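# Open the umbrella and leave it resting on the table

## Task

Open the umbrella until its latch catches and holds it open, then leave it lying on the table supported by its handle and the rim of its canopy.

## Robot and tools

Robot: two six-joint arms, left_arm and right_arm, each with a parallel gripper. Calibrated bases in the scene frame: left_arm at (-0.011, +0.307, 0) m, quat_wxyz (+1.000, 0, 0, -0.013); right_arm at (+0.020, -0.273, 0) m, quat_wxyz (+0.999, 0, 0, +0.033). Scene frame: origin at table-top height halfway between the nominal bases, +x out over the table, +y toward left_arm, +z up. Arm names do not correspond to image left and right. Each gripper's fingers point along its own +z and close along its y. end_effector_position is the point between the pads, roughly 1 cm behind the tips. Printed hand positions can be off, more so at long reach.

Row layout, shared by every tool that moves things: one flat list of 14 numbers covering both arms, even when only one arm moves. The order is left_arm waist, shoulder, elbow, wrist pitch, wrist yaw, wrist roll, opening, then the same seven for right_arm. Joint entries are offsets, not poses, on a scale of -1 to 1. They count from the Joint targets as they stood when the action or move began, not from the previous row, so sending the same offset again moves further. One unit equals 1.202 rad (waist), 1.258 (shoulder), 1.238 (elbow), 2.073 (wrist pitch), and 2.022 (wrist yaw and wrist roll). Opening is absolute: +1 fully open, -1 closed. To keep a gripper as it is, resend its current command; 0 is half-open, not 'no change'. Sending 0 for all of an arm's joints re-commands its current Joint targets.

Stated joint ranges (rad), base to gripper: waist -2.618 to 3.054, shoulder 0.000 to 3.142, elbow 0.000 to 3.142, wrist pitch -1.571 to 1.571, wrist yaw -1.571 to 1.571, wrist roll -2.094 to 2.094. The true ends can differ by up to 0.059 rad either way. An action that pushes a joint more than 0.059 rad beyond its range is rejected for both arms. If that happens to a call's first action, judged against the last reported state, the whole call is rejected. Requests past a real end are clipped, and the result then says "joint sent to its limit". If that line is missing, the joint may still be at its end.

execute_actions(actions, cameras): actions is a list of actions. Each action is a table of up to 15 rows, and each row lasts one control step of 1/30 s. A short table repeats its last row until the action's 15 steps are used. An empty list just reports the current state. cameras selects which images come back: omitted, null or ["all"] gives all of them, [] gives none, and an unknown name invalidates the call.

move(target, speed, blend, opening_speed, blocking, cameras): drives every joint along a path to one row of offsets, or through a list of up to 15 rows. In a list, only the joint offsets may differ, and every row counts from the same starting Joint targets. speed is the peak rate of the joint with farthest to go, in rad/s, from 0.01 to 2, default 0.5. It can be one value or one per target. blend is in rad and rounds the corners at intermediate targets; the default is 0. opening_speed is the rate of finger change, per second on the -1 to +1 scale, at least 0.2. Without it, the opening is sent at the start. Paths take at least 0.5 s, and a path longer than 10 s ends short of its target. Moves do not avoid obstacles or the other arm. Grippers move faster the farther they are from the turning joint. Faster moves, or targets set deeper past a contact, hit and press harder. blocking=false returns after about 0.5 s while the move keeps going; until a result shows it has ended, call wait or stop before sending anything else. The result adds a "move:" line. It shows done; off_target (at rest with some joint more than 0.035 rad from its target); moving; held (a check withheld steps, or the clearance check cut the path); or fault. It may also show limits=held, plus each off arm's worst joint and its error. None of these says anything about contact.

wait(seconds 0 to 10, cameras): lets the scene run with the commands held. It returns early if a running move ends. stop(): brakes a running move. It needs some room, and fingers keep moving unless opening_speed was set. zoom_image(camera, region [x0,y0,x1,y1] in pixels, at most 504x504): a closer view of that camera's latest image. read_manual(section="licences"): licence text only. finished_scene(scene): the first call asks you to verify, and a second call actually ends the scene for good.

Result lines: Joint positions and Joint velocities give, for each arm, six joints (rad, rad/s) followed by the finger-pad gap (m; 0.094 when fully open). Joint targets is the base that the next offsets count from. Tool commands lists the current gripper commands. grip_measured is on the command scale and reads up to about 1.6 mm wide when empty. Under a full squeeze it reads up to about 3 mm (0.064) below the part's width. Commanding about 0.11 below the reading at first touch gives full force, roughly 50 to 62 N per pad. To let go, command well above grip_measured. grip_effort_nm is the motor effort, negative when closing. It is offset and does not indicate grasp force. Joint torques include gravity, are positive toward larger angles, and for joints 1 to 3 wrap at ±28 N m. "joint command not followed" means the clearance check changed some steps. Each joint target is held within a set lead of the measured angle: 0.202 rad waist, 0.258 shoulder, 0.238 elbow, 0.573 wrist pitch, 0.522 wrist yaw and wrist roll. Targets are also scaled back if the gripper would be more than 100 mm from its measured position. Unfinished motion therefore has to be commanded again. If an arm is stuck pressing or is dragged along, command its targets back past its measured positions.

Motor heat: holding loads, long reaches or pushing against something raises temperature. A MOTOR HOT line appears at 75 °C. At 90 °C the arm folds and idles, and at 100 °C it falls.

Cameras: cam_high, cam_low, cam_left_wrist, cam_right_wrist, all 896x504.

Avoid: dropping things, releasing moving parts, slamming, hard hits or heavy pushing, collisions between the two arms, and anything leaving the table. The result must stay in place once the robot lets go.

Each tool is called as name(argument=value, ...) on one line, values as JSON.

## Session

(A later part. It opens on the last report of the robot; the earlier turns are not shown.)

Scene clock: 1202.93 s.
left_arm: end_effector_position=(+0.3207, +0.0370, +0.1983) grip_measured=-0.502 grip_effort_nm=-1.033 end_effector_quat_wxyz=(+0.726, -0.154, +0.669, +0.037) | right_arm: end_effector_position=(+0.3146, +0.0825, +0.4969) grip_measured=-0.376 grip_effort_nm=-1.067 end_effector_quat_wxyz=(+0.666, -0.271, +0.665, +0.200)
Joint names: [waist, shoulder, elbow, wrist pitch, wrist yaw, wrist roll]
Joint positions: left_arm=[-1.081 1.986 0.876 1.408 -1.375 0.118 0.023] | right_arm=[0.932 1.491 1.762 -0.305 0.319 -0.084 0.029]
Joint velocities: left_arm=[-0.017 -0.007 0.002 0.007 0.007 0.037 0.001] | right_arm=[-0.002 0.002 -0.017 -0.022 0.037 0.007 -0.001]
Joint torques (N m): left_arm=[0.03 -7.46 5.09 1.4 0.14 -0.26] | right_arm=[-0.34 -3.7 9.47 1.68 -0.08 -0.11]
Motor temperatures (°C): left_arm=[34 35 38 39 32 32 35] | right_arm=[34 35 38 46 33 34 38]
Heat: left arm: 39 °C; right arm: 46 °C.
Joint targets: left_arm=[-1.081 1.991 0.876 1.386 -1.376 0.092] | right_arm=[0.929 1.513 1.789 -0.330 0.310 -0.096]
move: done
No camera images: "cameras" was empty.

move(target=[0, -0.004, 0, 0.0106, 0, 0.0126, -0.2, 0, 0, 0, 0, 0, 0, -0.6], speed=0.1, opening_speed=0.4, cameras=["cam_left_wrist", "cam_low"])

Scene clock: 1205.87 s.
left_arm: end_effector_position=(+0.3203, +0.0379, +0.2005) grip_measured=-0.201 grip_effort_nm=0.056 end_effector_quat_wxyz=(+0.728, -0.160, +0.666, +0.032) | right_arm: end_effector_position=(+0.3147, +0.0825, +0.4969) grip_measured=-0.376 grip_effort_nm=-1.053 end_effector_quat_wxyz=(+0.666, -0.271, +0.665, +0.200)
Joint names: [waist, shoulder, elbow, wrist pitch, wrist yaw, wrist roll]
Joint positions: left_arm=[-1.081 1.986 0.876 1.43 -1.376 0.122 0.038] | right_arm=[0.932 1.491 1.762 -0.305 0.319 -0.085 0.029]
Joint velocities: left_arm=[0.007 0.002 -0.017 -0.022 0.022 0.022 -0.001] | right_arm=[-0.007 -0.002 0.022 -0.007 -0.066 0.007 0]
Joint torques (N m): left_arm=[0.05 -7.77 5.09 1.37 0.17 0] | right_arm=[-0.28 -3.7 9.47 1.68 -0.09 -0.11]
Motor temperatures (°C): left_arm=[34 35 38 39 32 32 35] | right_arm=[34 35 38 46 33 34 38]
Heat: left arm: 39 °C; right arm: 46 °C.
Joint targets: left_arm=[-1.081 1.986 0.876 1.408 -1.376 0.117] | right_arm=[0.929 1.513 1.789 -0.330 0.310 -0.097]
move: done
Images, in order (width x height): cam_low 896x504, cam_left_wrist 896x504.

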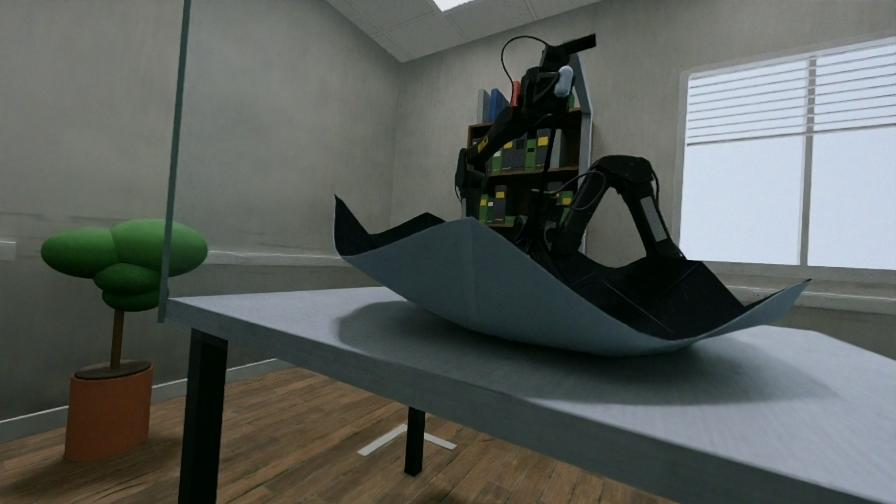

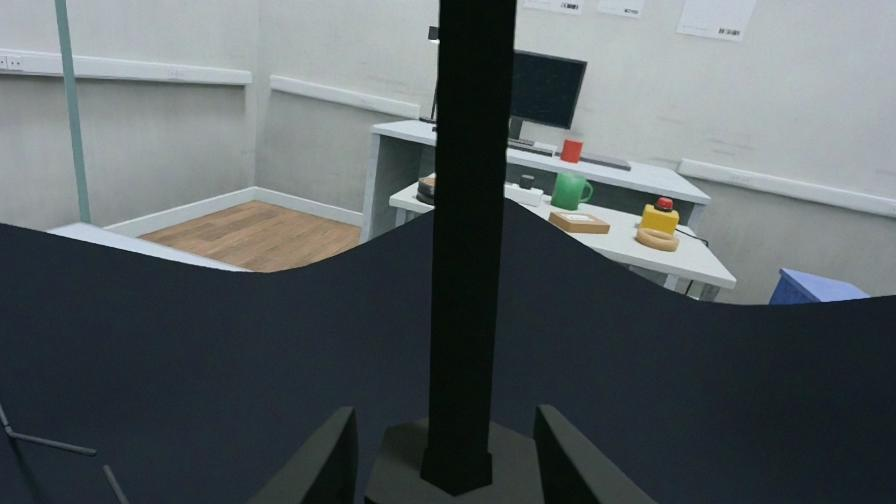

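move(target=[[-0.1245, -0.0750, -0.0497, -0.0727, -0.0532, -0.0183, 0.3, 0, 0, 0, 0, 0, 0, -0.6], [-0.2579, -0.1477, -0.1073, -0.1211, -0.0722, -0.0331, 0.3, 0, 0, 0, 0, 0, 0, -0.6]], speed=0.2, blend=0.05, opening_speed=1.0, cameras=["cam_left_wrist", "cam_low", "cam_high"])

Scene clock: 1212.67 s.
left_arm: end_effector_position=(+0.2188, +0.0021, +0.1995) grip_measured=+0.299 grip_effort_nm=0.061 end_effector_quat_wxyz=(+0.709, -0.059, +0.702, +0.014) | right_arm: end_effector_position=(+0.3147, +0.0825, +0.4969) grip_measured=-0.376 grip_effort_nm=-1.067 end_effector_quat_wxyz=(+0.666, -0.271, +0.665, +0.200)
Joint names: [waist, shoulder, elbow, wrist pitch, wrist yaw, wrist roll]
Joint positions: left_arm=[-1.387 1.821 0.76 1.181 -1.516 0.056 0.061] | right_arm=[0.932 1.491 1.762 -0.305 0.319 -0.085 0.029]
Joint velocities: left_arm=[0.007 0.002 0.002 -0.051 -0.022 0.066 0.001] | right_arm=[0.027 -0.017 -0.002 -0.007 -0.051 -0.037 0]
Joint torques (N m): left_arm=[-0.28 -8.34 4 1.38 0 -0.02] | right_arm=[-0.34 -3.75 9.46 1.7 -0.09 -0.1]
Motor temperatures (°C): left_arm=[34 35 38 39 32 32 34] | right_arm=[34 35 38 46 33 34 38]
Heat: left arm: 39 °C; right arm: 46 °C.
Joint targets: left_arm=[-1.391 1.800 0.743 1.157 -1.521 0.050] | right_arm=[0.929 1.513 1.789 -0.330 0.310 -0.097]
move: done
Images, in order (width x height): cam_high 896x504, cam_low 896x504, cam_left_wrist 896x504.

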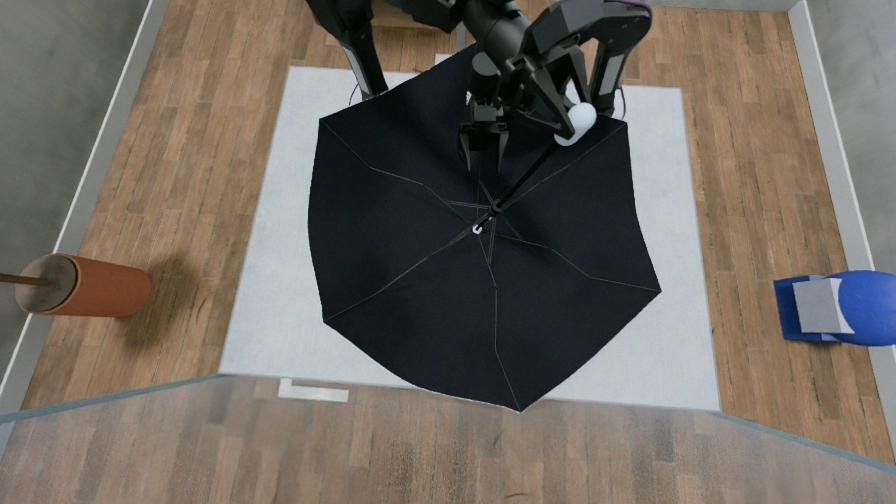

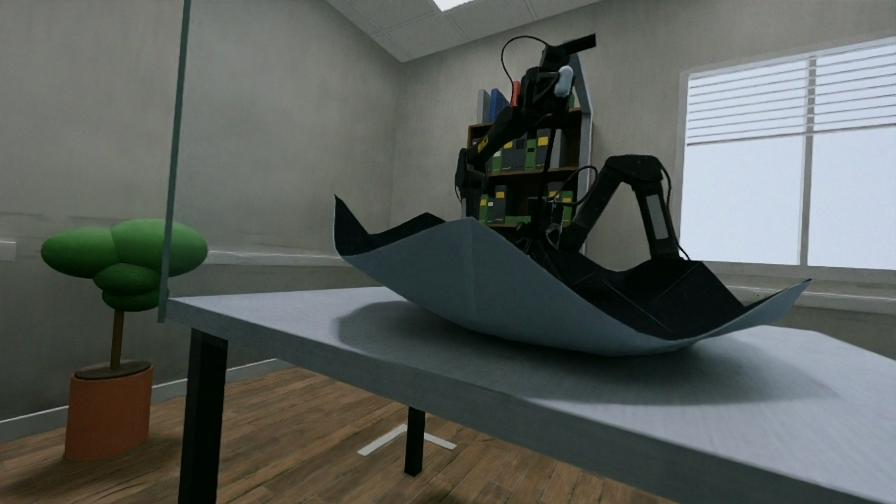

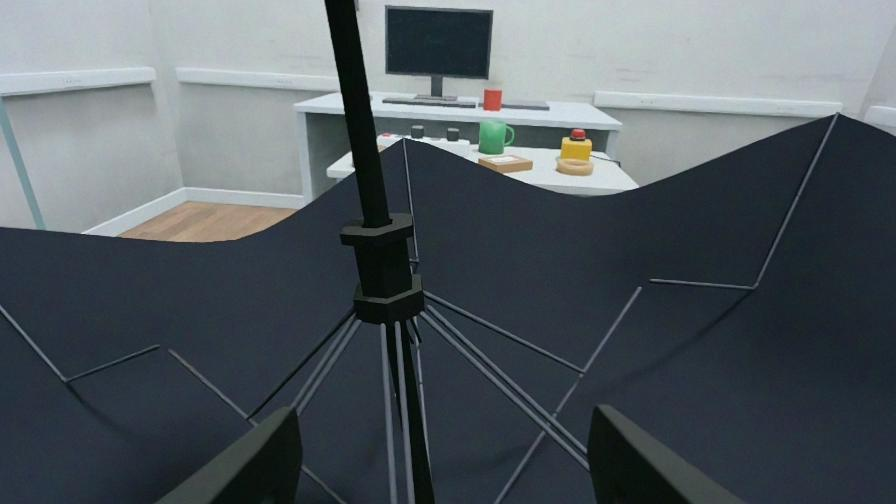

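zoom_image(camera="cam_left_wrist", region=[240, 180, 660, 504])

zoom_image(camera="cam_high", region=[420, 100, 680, 420])

Scaled by 1.200 from the camera's 896x504 image, which has a finer 1280x720 frame.

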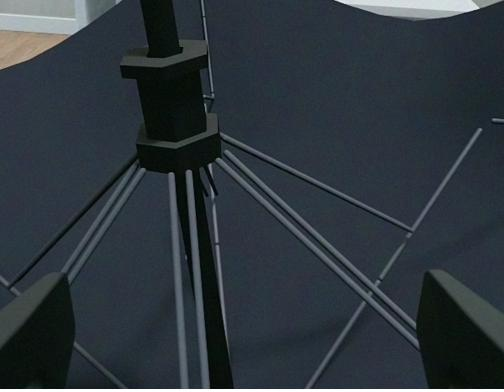

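Scaled by 1.575 from the camera's 896x504 image, which has a finer 1280x720 frame.

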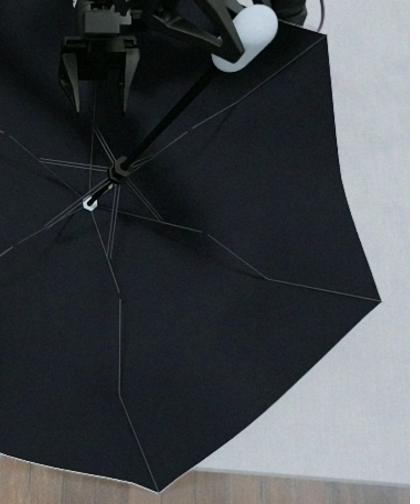

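move(target=[0, -0.2769, 0.3113, -0.7398, 0.2577, 0.272, -0.2, 0, 0, 0, 0, 0, 0, -0.6], speed=0.7, cameras=["cam_left_wrist"])

Scene clock: 1271.17 s.
left_arm: end_effector_position=(+0.1960, -0.0332, +0.2387) grip_measured=-0.199 grip_effort_nm=-0.076 end_effector_quat_wxyz=(+0.503, +0.572, +0.594, +0.260) | right_arm: end_effector_position=(+0.3147, +0.0825, +0.4969) grip_measured=-0.376 grip_effort_nm=-1.053 end_effector_quat_wxyz=(+0.666, -0.271, +0.665, +0.200)
Joint names: [waist, shoulder, elbow, wrist pitch, wrist yaw, wrist roll]
Joint positions: left_arm=[-1.387 1.469 1.103 -0.36 -0.999 0.601 0.038] | right_arm=[0.932 1.491 1.762 -0.305 0.319 -0.085 0.029]
Joint velocities: left_arm=[-0.002 -0.007 -0.002 0.022 -0.037 -0.007 0] | right_arm=[-0.012 -0.007 -0.017 0.022 0.037 -0.051 0]
Joint torques (N m): left_arm=[-0.31 -6.83 9.43 1.64 -0.37 0.04] | right_arm=[-0.36 -3.69 9.47 1.67 -0.1 -0.11]
Motor temperatures (°C): left_arm=[34 37 38 40 32 32 33] | right_arm=[34 35 38 46 33 34 38]
Heat: left arm: 40 °C; right arm: 46 °C.
Joint targets: left_arm=[-1.391 1.451 1.128 -0.376 -1.000 0.600] | right_arm=[0.929 1.513 1.789 -0.330 0.310 -0.097]
move: done
Images, in order (width x height): cam_left_wrist 896x504.

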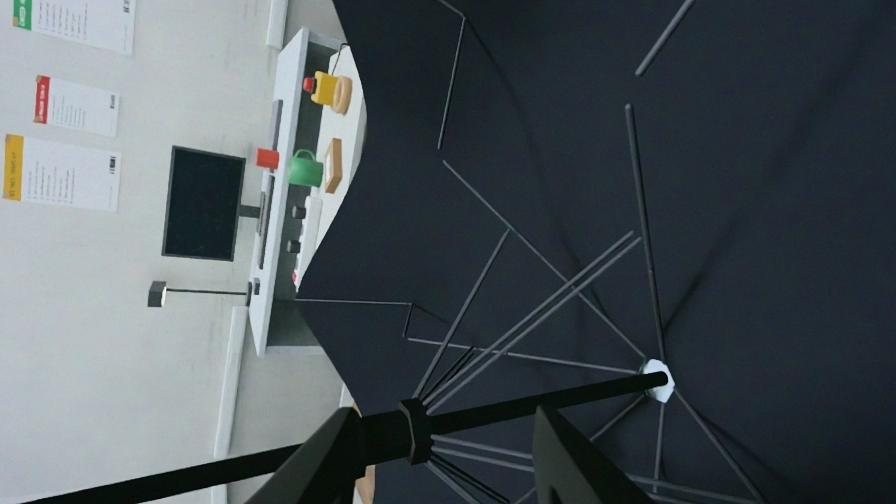

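zoom_image(camera="cam_left_wrist", region=[280, 200, 720, 504])

Scaled by 1.145 from the camera's 896x504 image, which has a finer 1280x720 frame.

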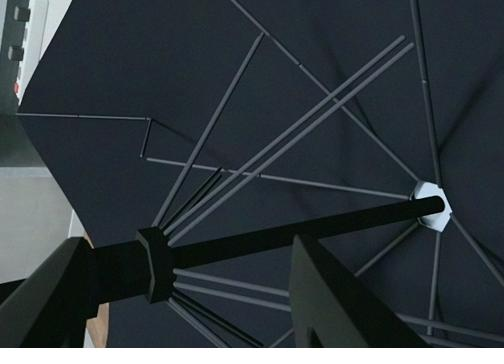

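move(target=[0.1755, -0.0322, 0.2632, -0.539, 0.4946, -0.2967, -0.2, 0, 0, 0, 0, 0, 0, -0.6], speed=0.7, cameras=["cam_left_wrist", "cam_low"])

Scene clock: 1435.53 s.
left_arm: end_effector_position=(+0.0785, +0.0738, +0.1931) grip_measured=-0.199 grip_effort_nm=-0.071 end_effector_quat_wxyz=(+0.039, +0.572, +0.819, -0.023) | right_arm: end_effector_position=(+0.3147, +0.0825, +0.4969) grip_measured=-0.376 grip_effort_nm=-1.062 end_effector_quat_wxyz=(+0.666, -0.271, +0.665, +0.200)
Joint names: [waist, shoulder, elbow, wrist pitch, wrist yaw, wrist roll]
Joint positions: left_arm=[-1.187 1.427 1.43 -1.483 -0.008 0.007 0.038] | right_arm=[0.932 1.491 1.762 -0.305 0.319 -0.085 0.029]
Joint velocities: left_arm=[-0.002 -0.002 0.002 0.037 -0.051 0.051 -0.001] | right_arm=[0.002 -0.002 0.007 -0.022 -0.007 0.037 0]
Joint torques (N m): left_arm=[0.69 -5.46 8.29 0.59 0.04 -0.02] | right_arm=[-0.29 -3.73 9.44 1.69 -0.08 -0.1]
Motor temperatures (°C): left_arm=[34 36 42 40 32 31 31] | right_arm=[34 35 39 45 33 34 38]
Heat: left arm: 42 °C; right arm: 45 °C.
Joint targets: left_arm=[-1.180 1.411 1.454 -1.494 -0.001 0.000] | right_arm=[0.929 1.513 1.789 -0.330 0.310 -0.097]
move: done
Images, in order (width x height): cam_low 896x504, cam_left_wrist 896x504.

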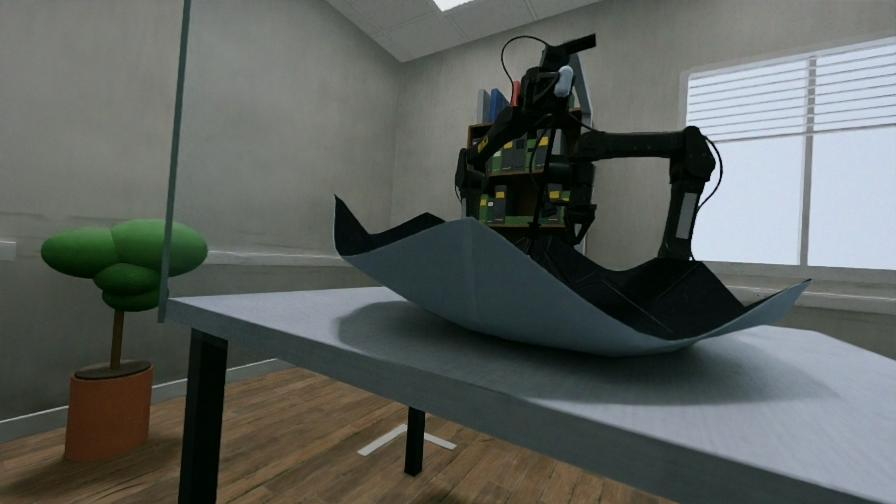

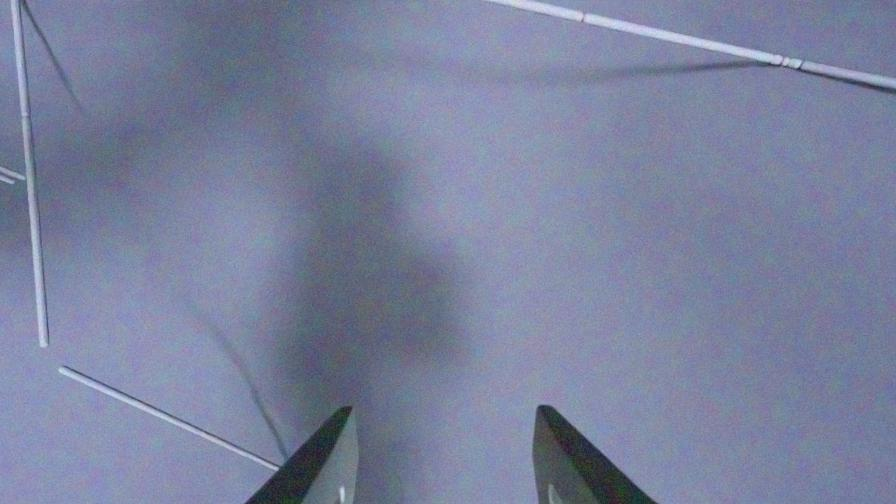

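execute_actions(actions=[])

Scene clock: 1457.10 s.
left_arm: end_effector_position=(+0.0782, +0.0739, +0.1931) grip_measured=-0.199 grip_effort_nm=-0.076 end_effector_quat_wxyz=(+0.039, +0.572, +0.819, -0.023) | right_arm: end_effector_position=(+0.3147, +0.0825, +0.4969) grip_measured=-0.376 grip_effort_nm=-1.067 end_effector_quat_wxyz=(+0.666, -0.271, +0.665, +0.200)
Joint names: [waist, shoulder, elbow, wrist pitch, wrist yaw, wrist roll]
Joint positions: left_arm=[-1.187 1.427 1.43 -1.483 -0.006 0.006 0.038] | right_arm=[0.932 1.491 1.762 -0.305 0.319 -0.085 0.029]
Joint velocities: left_arm=[-0.007 -0.002 -0.007 -0.007 0.007 -0.022 0] | right_arm=[0.007 -0.007 0.002 -0.007 0.081 0.007 0]
Joint torques (N m): left_arm=[0.68 -5.46 8.27 0.58 0.04 -0.02] | right_arm=[-0.31 -3.69 9.47 1.69 -0.09 -0.09]
Motor temperatures (°C): left_arm=[34 36 40 38 32 31 31] | right_arm=[34 35 39 45 33 34 38]
Heat: left arm: 40 °C; right arm: 45 °C.
Joint targets: left_arm=[-1.180 1.411 1.454 -1.494 0.000 0.001] | right_arm=[0.929 1.513 1.789 -0.330 0.310 -0.097]
Tool commands: left_gripper/opening=-0.2 right_gripper/opening=-0.6

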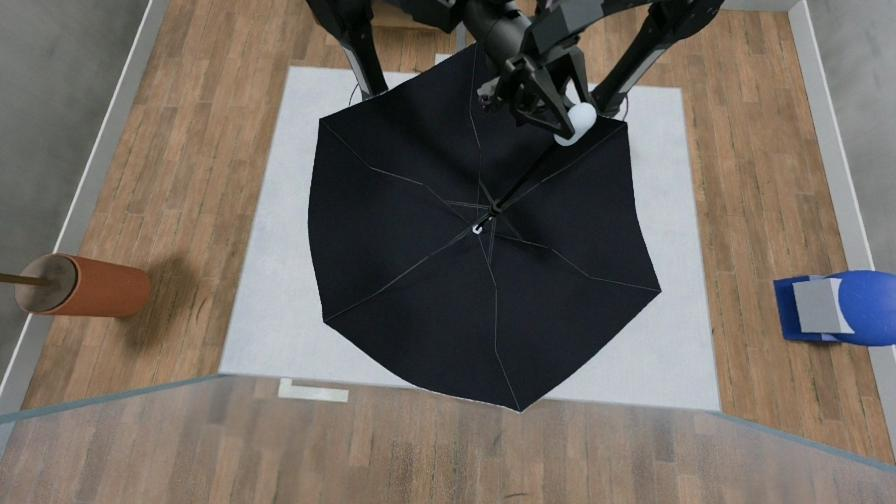

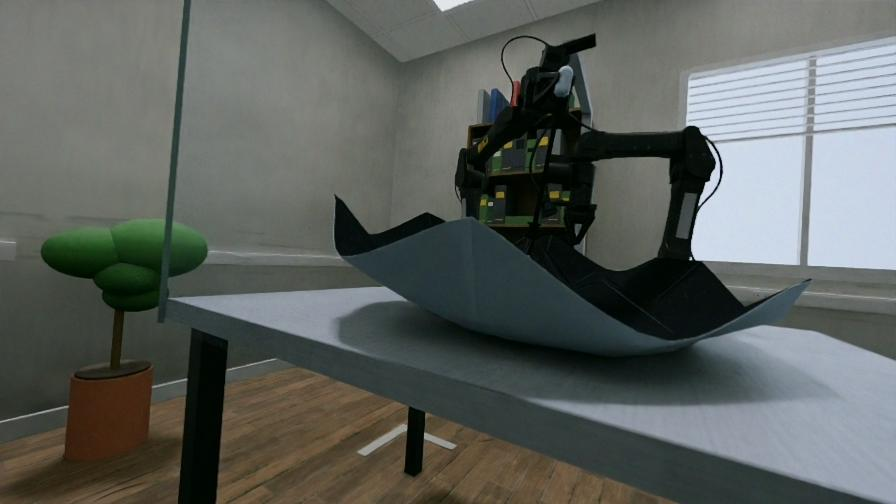

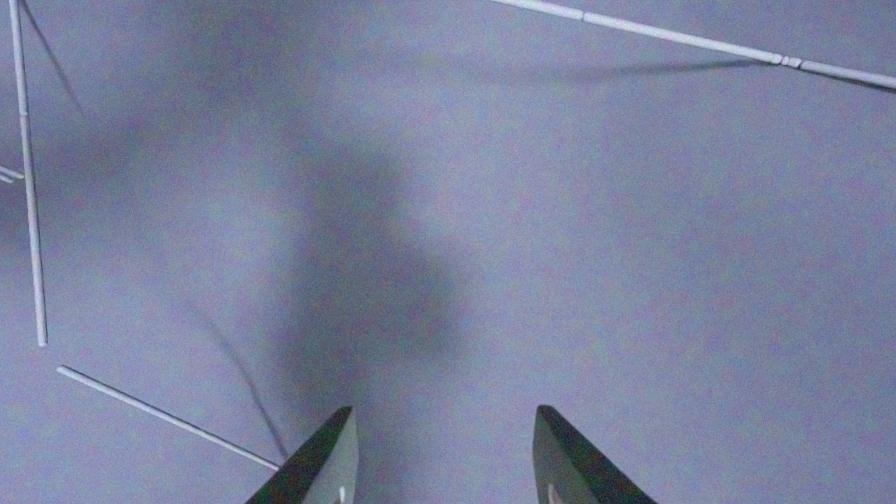

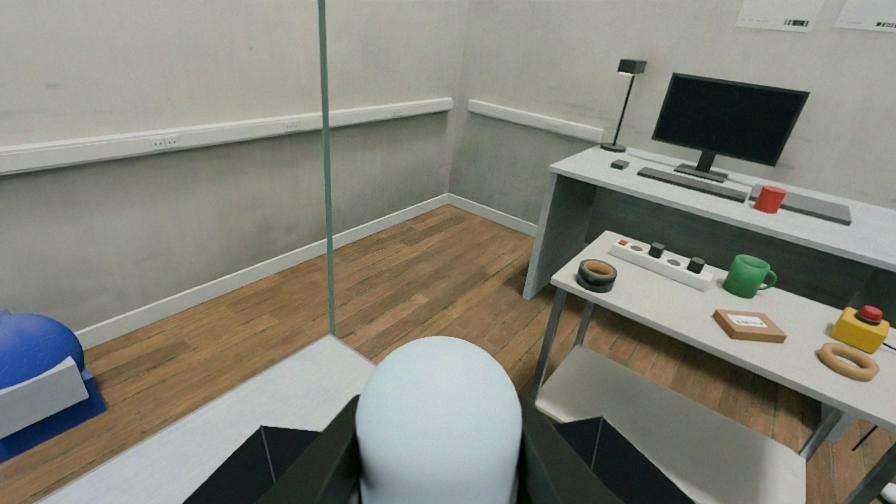

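move(target=[0, -0.0167, -0.3344, 0.1785, 0, 0, -0.2, 0, 0, 0, 0, 0, 0, -0.6], speed=0.3, cameras=["cam_left_wrist"])

Scene clock: 1467.97 s.
left_arm: end_effector_position=(+0.0778, +0.0749, +0.1027) grip_measured=-0.199 grip_effort_nm=-0.076 end_effector_quat_wxyz=(+0.035, +0.572, +0.819, -0.020) | right_arm: end_effector_position=(+0.3147, +0.0825, +0.4969) grip_measured=-0.376 grip_effort_nm=-1.057 end_effector_quat_wxyz=(+0.666, -0.271, +0.665, +0.200)
Joint names: [waist, shoulder, elbow, wrist pitch, wrist yaw, wrist roll]
Joint positions: left_arm=[-1.187 1.41 1.055 -1.136 -0.006 0.006 0.038] | right_arm=[0.932 1.491 1.762 -0.305 0.319 -0.085 0.029]
Joint velocities: left_arm=[0.007 -0.007 -0.017 0.051 -0.051 0.022 0] | right_arm=[0.012 -0.022 -0.002 -0.022 -0.022 0.051 0]
Joint torques (N m): left_arm=[0.68 -5.79 5.23 0.77 0.05 -0.02] | right_arm=[-0.29 -3.73 9.47 1.68 -0.08 -0.11]
Motor temperatures (°C): left_arm=[34 36 40 38 32 31 31] | right_arm=[34 35 39 45 33 34 38]
Heat: left arm: 40 °C; right arm: 45 °C.
Joint targets: left_arm=[-1.180 1.390 1.040 -1.124 0.000 0.001] | right_arm=[0.929 1.513 1.789 -0.330 0.310 -0.097]
move: done
Images, in order (width x height): cam_left_wrist 896x504.

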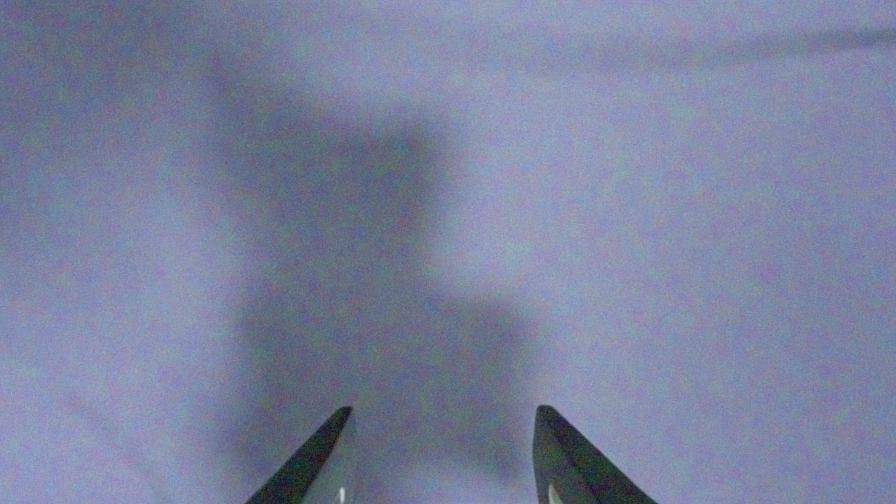

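move(target=[0, 0.0374, -0.1446, 0.1124, 0, 0, -0.2, 0, 0, 0, 0, 0, 0, -0.6], speed=0.1, cameras=["cam_left_wrist"])

Scene clock: 1472.67 s.
left_arm: end_effector_position=(+0.0782, +0.0733, +0.0568) grip_measured=-0.199 grip_effort_nm=-0.076 end_effector_quat_wxyz=(+0.048, +0.572, +0.819, -0.030) | right_arm: end_effector_position=(+0.3146, +0.0826, +0.4969) grip_measured=-0.376 grip_effort_nm=-1.062 end_effector_quat_wxyz=(+0.666, -0.272, +0.665, +0.200)
Joint names: [waist, shoulder, elbow, wrist pitch, wrist yaw, wrist roll]
Joint positions: left_arm=[-1.187 1.425 0.878 -0.912 -0.005 0.006 0.038] | right_arm=[0.932 1.491 1.762 -0.305 0.318 -0.085 0.029]
Joint velocities: left_arm=[0.002 -0.017 0.017 0.007 -0.051 -0.007 -0.002] | right_arm=[-0.007 -0.012 -0.002 0.007 -0.007 -0.022 0]
Joint torques (N m): left_arm=[0.66 -3.33 4.93 0.96 0.03 -0.02] | right_arm=[-0.34 -3.69 9.48 1.69 -0.06 -0.1]
Motor temperatures (°C): left_arm=[34 36 40 38 32 31 31] | right_arm=[34 35 39 45 33 34 38]
Heat: left arm: 40 °C; right arm: 45 °C.
Joint targets: left_arm=[-1.180 1.437 0.861 -0.891 -0.001 0.001] | right_arm=[0.929 1.513 1.789 -0.330 0.310 -0.096]
move: done
Images, in order (width x height): cam_left_wrist 896x504.

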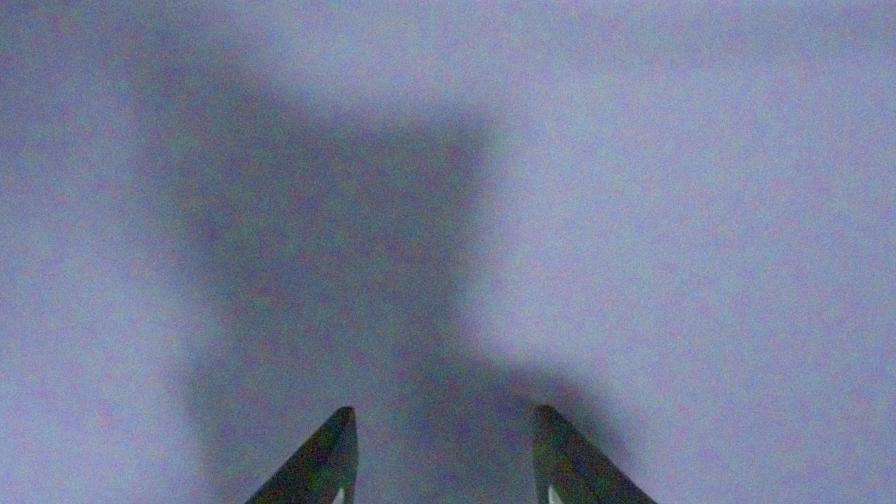

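move(target=[0, 0.0302, -0.0493, 0.0439, 0, 0, -0.2, 0, 0, 0, 0, 0, 0, -0.6], speed=0.06, cameras=["cam_left_wrist"])

zoom_image(camera="cam_left_wrist", region=[200, 300, 700, 504])

Scene clock: 1477.57 s.
left_arm: end_effector_position=(+0.0786, +0.0716, +0.0351) grip_measured=-0.199 grip_effort_nm=-0.081 end_effector_quat_wxyz=(+0.048, +0.572, +0.819, -0.031) | right_arm: end_effector_position=(+0.3128, +0.0847, +0.4969) grip_measured=-0.376 grip_effort_nm=-1.062 end_effector_quat_wxyz=(+0.665, -0.278, +0.663, +0.205)
Joint names: [waist, shoulder, elbow, wrist pitch, wrist yaw, wrist roll]
Joint positions: left_arm=[-1.187 1.462 0.818 -0.813 -0.004 0.006 0.038] | right_arm=[0.932 1.491 1.762 -0.305 0.303 -0.088 0.029]
Joint velocities: left_arm=[-0.002 -0.012 -0.012 -0.037 0.037 -0.022 0] | right_arm=[0.002 0.002 -0.012 -0.007 -0.037 0.022 0]
Joint torques (N m): left_arm=[0.69 -3.43 4.64 0.88 0.02 -0.01] | right_arm=[-0.31 -3.7 9.5 1.69 0.09 -0.08]
Motor temperatures (°C): left_arm=[34 36 40 38 32 31 31] | right_arm=[34 35 39 45 33 34 38]
Heat: left arm: 40 °C; right arm: 45 °C.
Joint targets: left_arm=[-1.180 1.475 0.800 -0.800 -0.001 0.001] | right_arm=[0.929 1.513 1.789 -0.330 0.310 -0.097]
move: done
Images, in order (width x height): cam_left_wrist 896x504.

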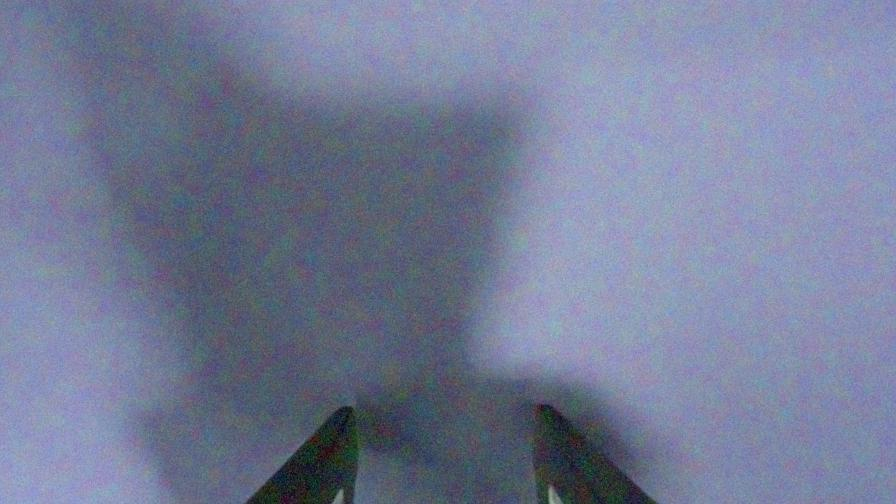

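Scaled by 1.008 from the camera's 896x504 image, which has a finer 1280x720 frame.

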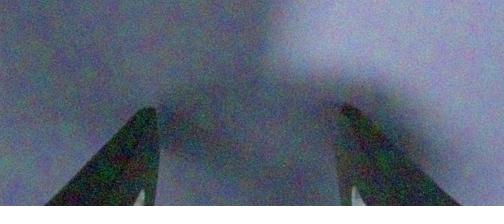

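move(target=[0, 0.0110, -0.0360, 0.0300, 0, 0, -0.2, 0, 0, 0, 0, 0, 0, -0.6], speed=0.06, cameras=["cam_left_wrist", "cam_low"])

zoom_image(camera="cam_low", region=[300, 150, 804, 434])

Scene clock: 1482.10 s.
left_arm: end_effector_position=(+0.0787, +0.0715, +0.0231) grip_measured=-0.199 grip_effort_nm=-0.076 end_effector_quat_wxyz=(+0.053, +0.571, +0.818, -0.034) | right_arm: end_effector_position=(+0.3128, +0.0847, +0.4969) grip_measured=-0.376 grip_effort_nm=-1.062 end_effector_quat_wxyz=(+0.665, -0.278, +0.663, +0.205)
Joint names: [waist, shoulder, elbow, wrist pitch, wrist yaw, wrist roll]
Joint positions: left_arm=[-1.187 1.474 0.775 -0.747 -0.004 0.006 0.038] | right_arm=[0.932 1.491 1.762 -0.305 0.303 -0.088 0.029]
Joint velocities: left_arm=[0.002 -0.002 -0.007 -0.051 -0.007 -0.022 0.001] | right_arm=[0.027 0.007 -0.027 -0.022 0.037 -0.022 0]
Joint torques (N m): left_arm=[0.66 -3.32 4.36 0.86 0.02 -0.02] | right_arm=[-0.32 -3.73 9.47 1.69 0.09 -0.07]
Motor temperatures (°C): left_arm=[34 35 40 38 32 31 31] | right_arm=[34 35 39 45 33 34 38]
Heat: left arm: 40 °C; right arm: 45 °C.
Joint targets: left_arm=[-1.180 1.489 0.755 -0.737 -0.001 0.000] | right_arm=[0.929 1.513 1.789 -0.330 0.310 -0.097]
move: done
Images, in order (width x height): cam_low 896x504, cam_left_wrist 896x504.

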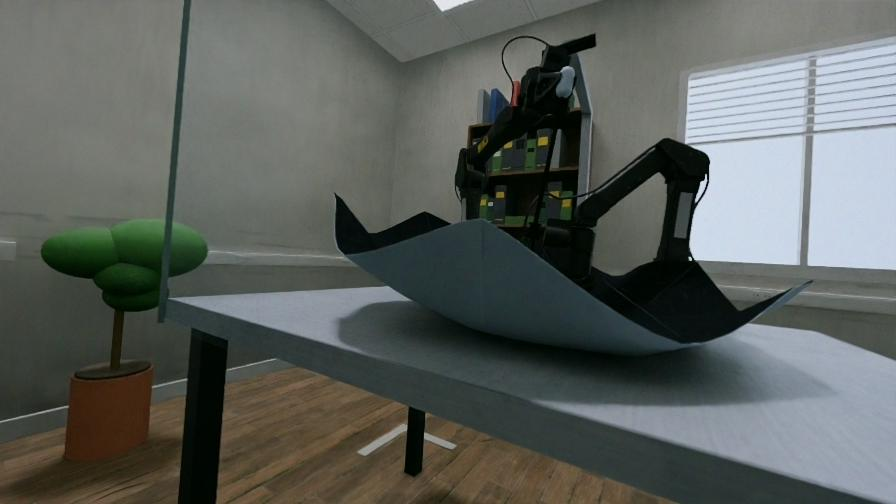

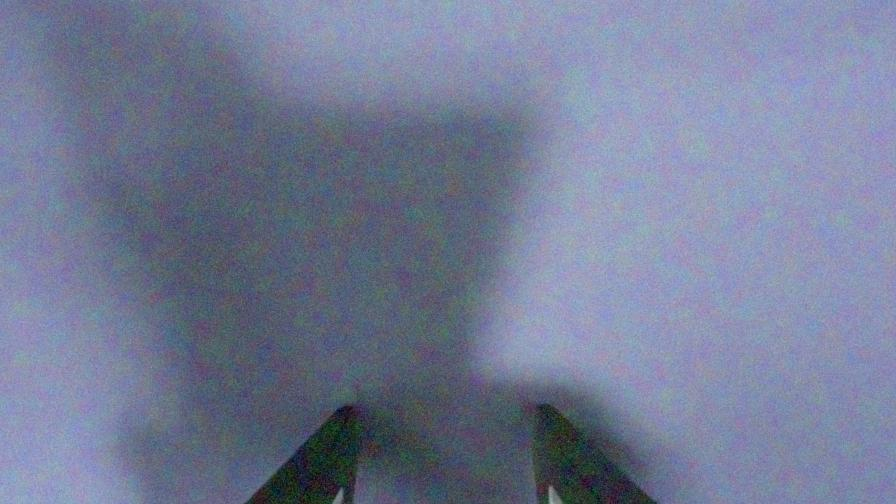

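Scaled by 1.000.

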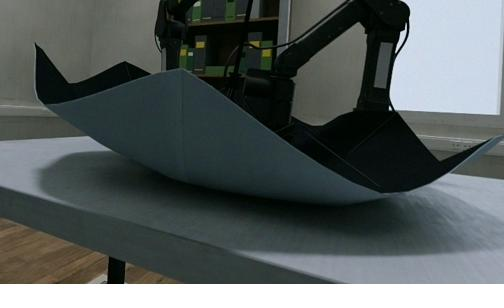

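move(target=[0, 0.0100, -0.0330, 0.0280, 0, 0, -0.2, 0, 0, 0, 0, 0, 0, -0.6], speed=0.05, cameras=["cam_left_wrist", "cam_high"])

zoom_image(camera="cam_high", region=[300, 0, 700, 225])

zoom_image(camera="cam_left_wrist", region=[300, 350, 600, 504])

Scene clock: 1490.37 s.
left_arm: end_effector_position=(+0.0786, +0.0718, +0.0155) grip_measured=-0.199 grip_effort_nm=-0.061 end_effector_quat_wxyz=(+0.056, +0.571, +0.818, -0.036) | right_arm: end_effector_position=(+0.3128, +0.0847, +0.4969) grip_measured=-0.376 grip_effort_nm=-1.067 end_effector_quat_wxyz=(+0.665, -0.278, +0.663, +0.205)
Joint names: [waist, shoulder, elbow, wrist pitch, wrist yaw, wrist roll]
Joint positions: left_arm=[-1.187 1.481 0.746 -0.702 -0.004 0.006 0.038] | right_arm=[0.932 1.491 1.762 -0.305 0.303 -0.088 0.029]
Joint velocities: left_arm=[0.002 -0.007 0.002 0.022 -0.037 0.007 0] | right_arm=[-0.007 -0.007 -0.007 -0.066 0.022 -0.007 0]
Joint torques (N m): left_arm=[0.68 -2.89 3.4 1.04 0.02 -0.01] | right_arm=[-0.34 -3.7 9.51 1.7 0.09 -0.08]
Motor temperatures (°C): left_arm=[34 35 40 38 32 31 31] | right_arm=[34 35 39 45 33 34 38]
Heat: left arm: 40 °C; right arm: 45 °C.
Joint targets: left_arm=[-1.180 1.501 0.714 -0.679 -0.001 0.000] | right_arm=[0.929 1.513 1.789 -0.330 0.310 -0.097]
move: done
Images, in order (width x height): cam_high 896x504, cam_left_wrist 896x504.

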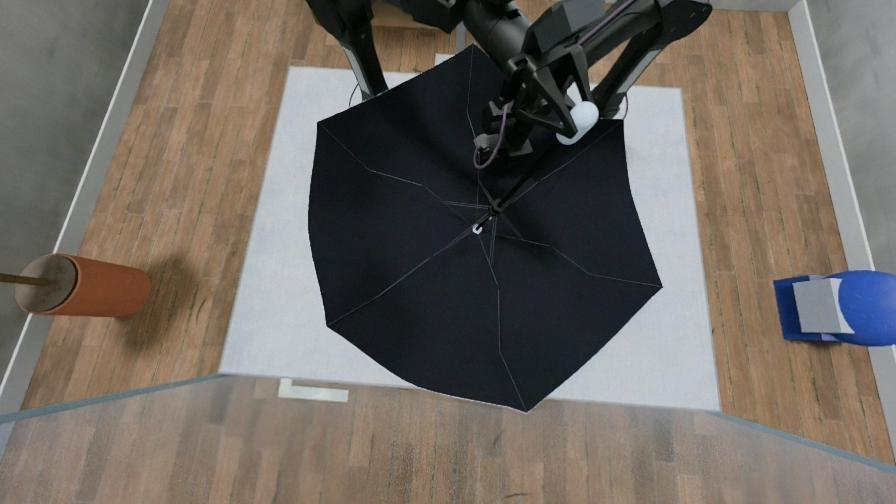

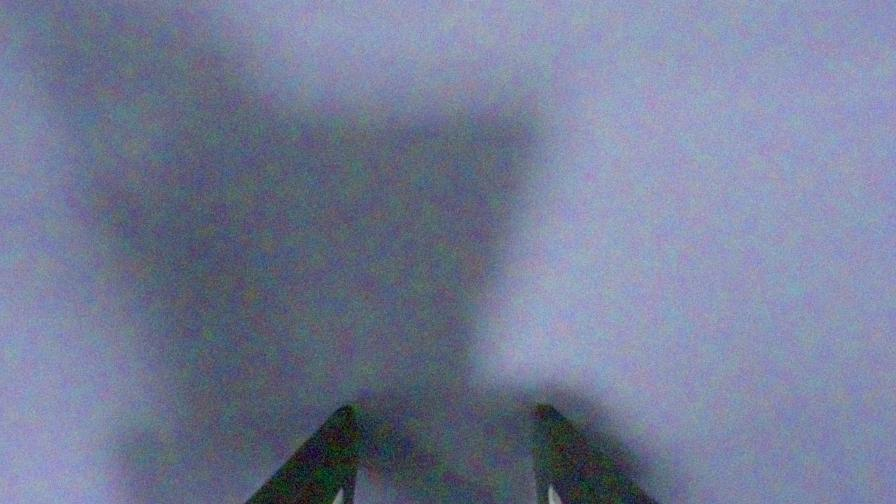

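Scaled by 1.260 from the camera's 896x504 image, which has a finer 1280x720 frame.

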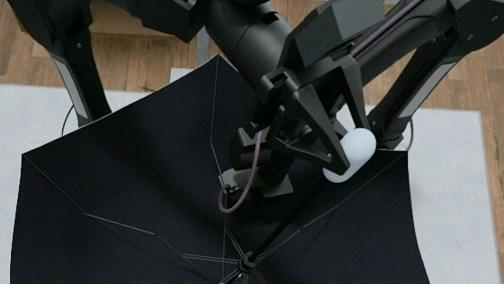

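Scaled by 1.680 from the camera's 896x504 image, which has a finer 1280x720 frame.

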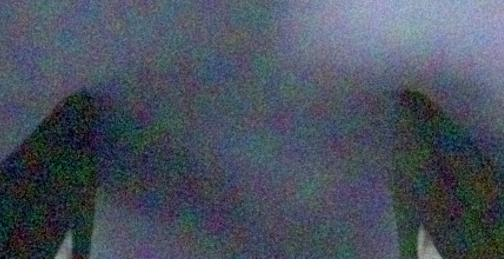

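move(target=[0, -0.0715, 0.5977, -0.3932, 0, 0, -0.2, 0, 0.027, 0.0808, -0.0323, 0, 0, -0.6], speed=0.4, cameras=["cam_high", "cam_low"])

Scene clock: 1567.97 s.
left_arm: end_effector_position=(+0.0780, +0.0731, +0.1947) grip_measured=-0.199 grip_effort_nm=-0.066 end_effector_quat_wxyz=(+0.041, +0.572, +0.819, -0.026) | right_arm: end_effector_position=(+0.3154, +0.0891, +0.4936) grip_measured=-0.376 grip_effort_nm=-1.062 end_effector_quat_wxyz=(+0.648, -0.290, +0.677, +0.194)
Joint names: [waist, shoulder, elbow, wrist pitch, wrist yaw, wrist roll]
Joint positions: left_arm=[-1.187 1.424 1.433 -1.483 -0.004 0.006 0.038] | right_arm=[0.932 1.534 1.849 -0.405 0.302 -0.086 0.029]
Joint velocities: left_arm=[-0.002 -0.017 0.002 -0.007 0.066 0.007 0] | right_arm=[-0.012 -0.002 -0.007 -0.022 0.037 -0.066 0]
Joint torques (N m): left_arm=[0.68 -5.23 7.97 0.58 0.02 -0.02] | right_arm=[-0.32 -4.67 10.56 2 0.13 -0.1]
Motor temperatures (°C): left_arm=[34 35 39 37 32 31 31] | right_arm=[34 34 39 45 33 34 38]
Heat: left arm: 39 °C; right arm: 45 °C.
Joint targets: left_arm=[-1.180 1.411 1.454 -1.494 0.000 0.000] | right_arm=[0.929 1.547 1.889 -0.397 0.310 -0.097]
move: off_target (right_arm); right_arm: the elbow is farthest, 0.040 rad from its target
Images, in order (width x height): cam_high 896x504, cam_low 896x504.

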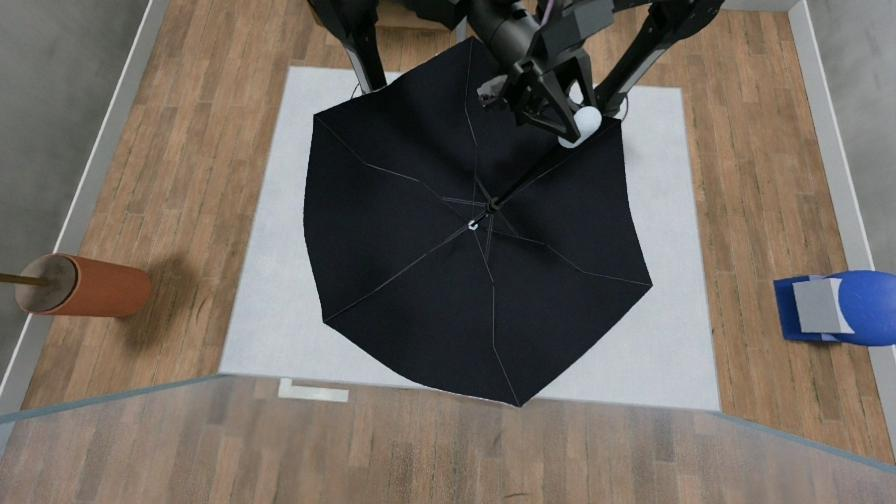

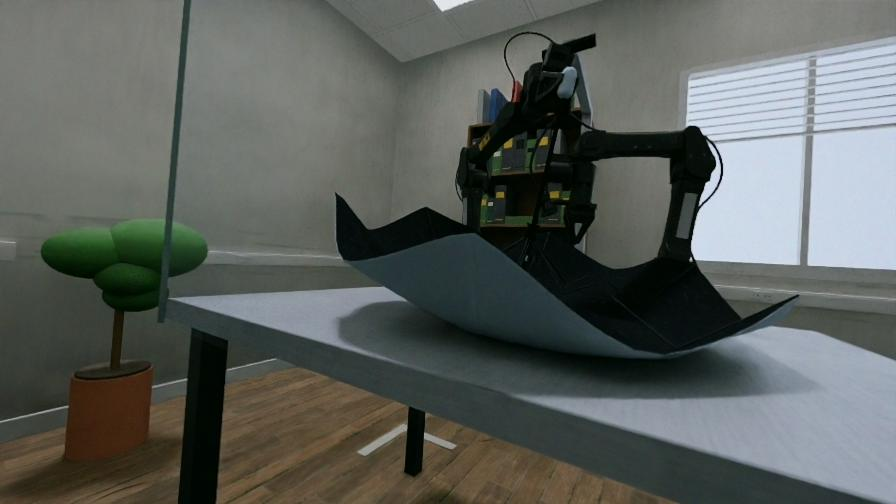

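move(target=[0, 0, 0, 0, 0, 0, -0.2, -0.223, 0.0008, -0.0719, 0.0999, -0.0529, 0.048, -0.6], speed=0.15, cameras=["cam_high", "cam_low"])

Scene clock: 1574.20 s.
left_arm: end_effector_position=(+0.0779, +0.0734, +0.1947) grip_measured=-0.199 grip_effort_nm=-0.066 end_effector_quat_wxyz=(+0.040, +0.572, +0.819, -0.026) | right_arm: end_effector_position=(+0.3919, +0.0292, +0.5003) grip_measured=-0.376 grip_effort_nm=-1.048 end_effector_quat_wxyz=(+0.667, -0.189, +0.689, +0.212)
Joint names: [waist, shoulder, elbow, wrist pitch, wrist yaw, wrist roll]
Joint positions: left_arm=[-1.187 1.424 1.433 -1.484 -0.004 0.006 0.038] | right_arm=[0.676 1.54 1.81 -0.291 0.167 0.044 0.029]
Joint velocities: left_arm=[0.002 0.002 -0.022 -0.007 0.022 -0.081 0] | right_arm=[-0.007 -0.007 -0.002 -0.007 -0.037 -0.007 -0.001]
Joint torques (N m): left_arm=[0.68 -5.19 7.98 0.6 0.02 -0.02] | right_arm=[-1.59 -5.23 6.27 2.88 0.4 -0.41]
Motor temperatures (°C): left_arm=[34 35 40 37 32 31 31] | right_arm=[34 35 39 46 33 34 38]
Heat: left arm: 40 °C; right arm: 46 °C.
Joint targets: left_arm=[-1.180 1.411 1.454 -1.494 0.000 0.000] | right_arm=[0.661 1.548 1.800 -0.190 0.203 0.000]
move: off_target (right_arm); right_arm: the wrist pitch is farthest, 0.101 rad from its target
Images, in order (width x height): cam_high 896x504, cam_low 896x504.

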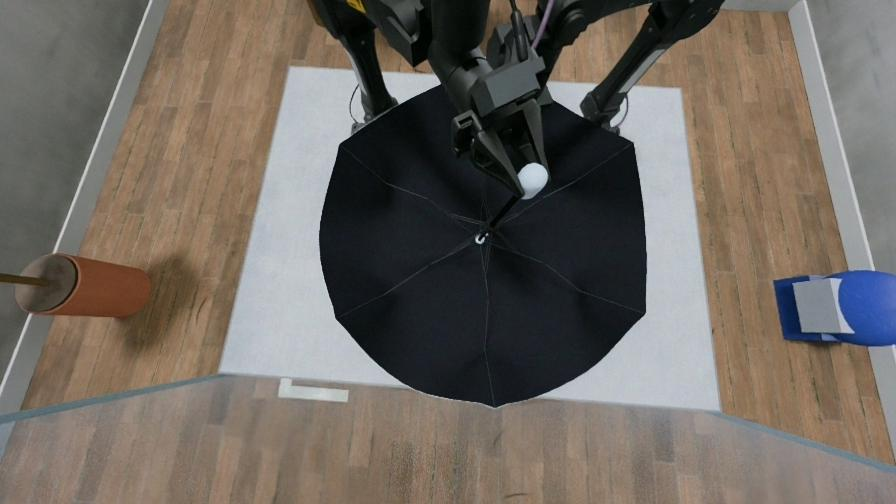

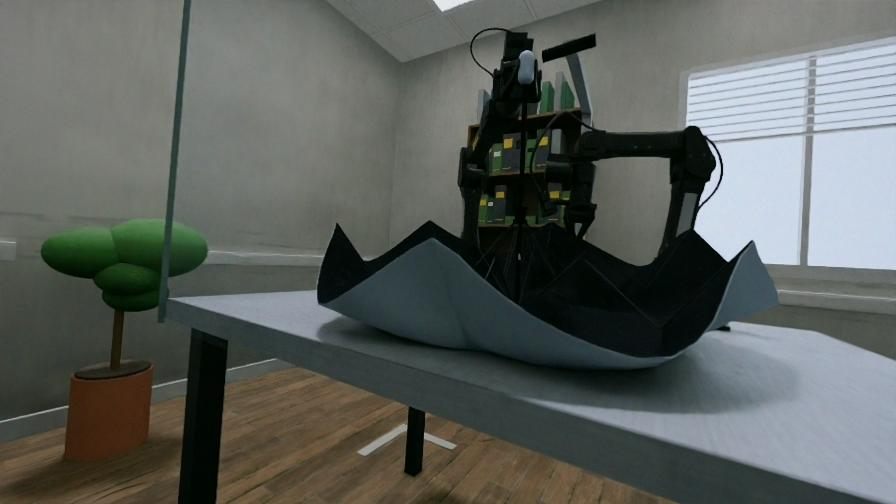

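zoom_image(camera="cam_low", region=[300, 150, 804, 434])

zoom_image(camera="cam_high", region=[300, 50, 700, 275])

Scaled by 1.000.

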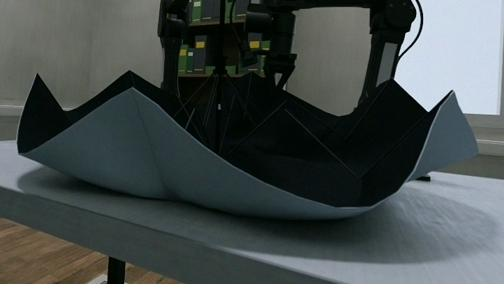

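Scaled by 1.260 from the camera's 896x504 image, which has a finer 1280x720 frame.

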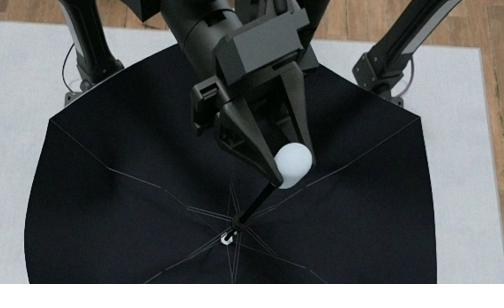

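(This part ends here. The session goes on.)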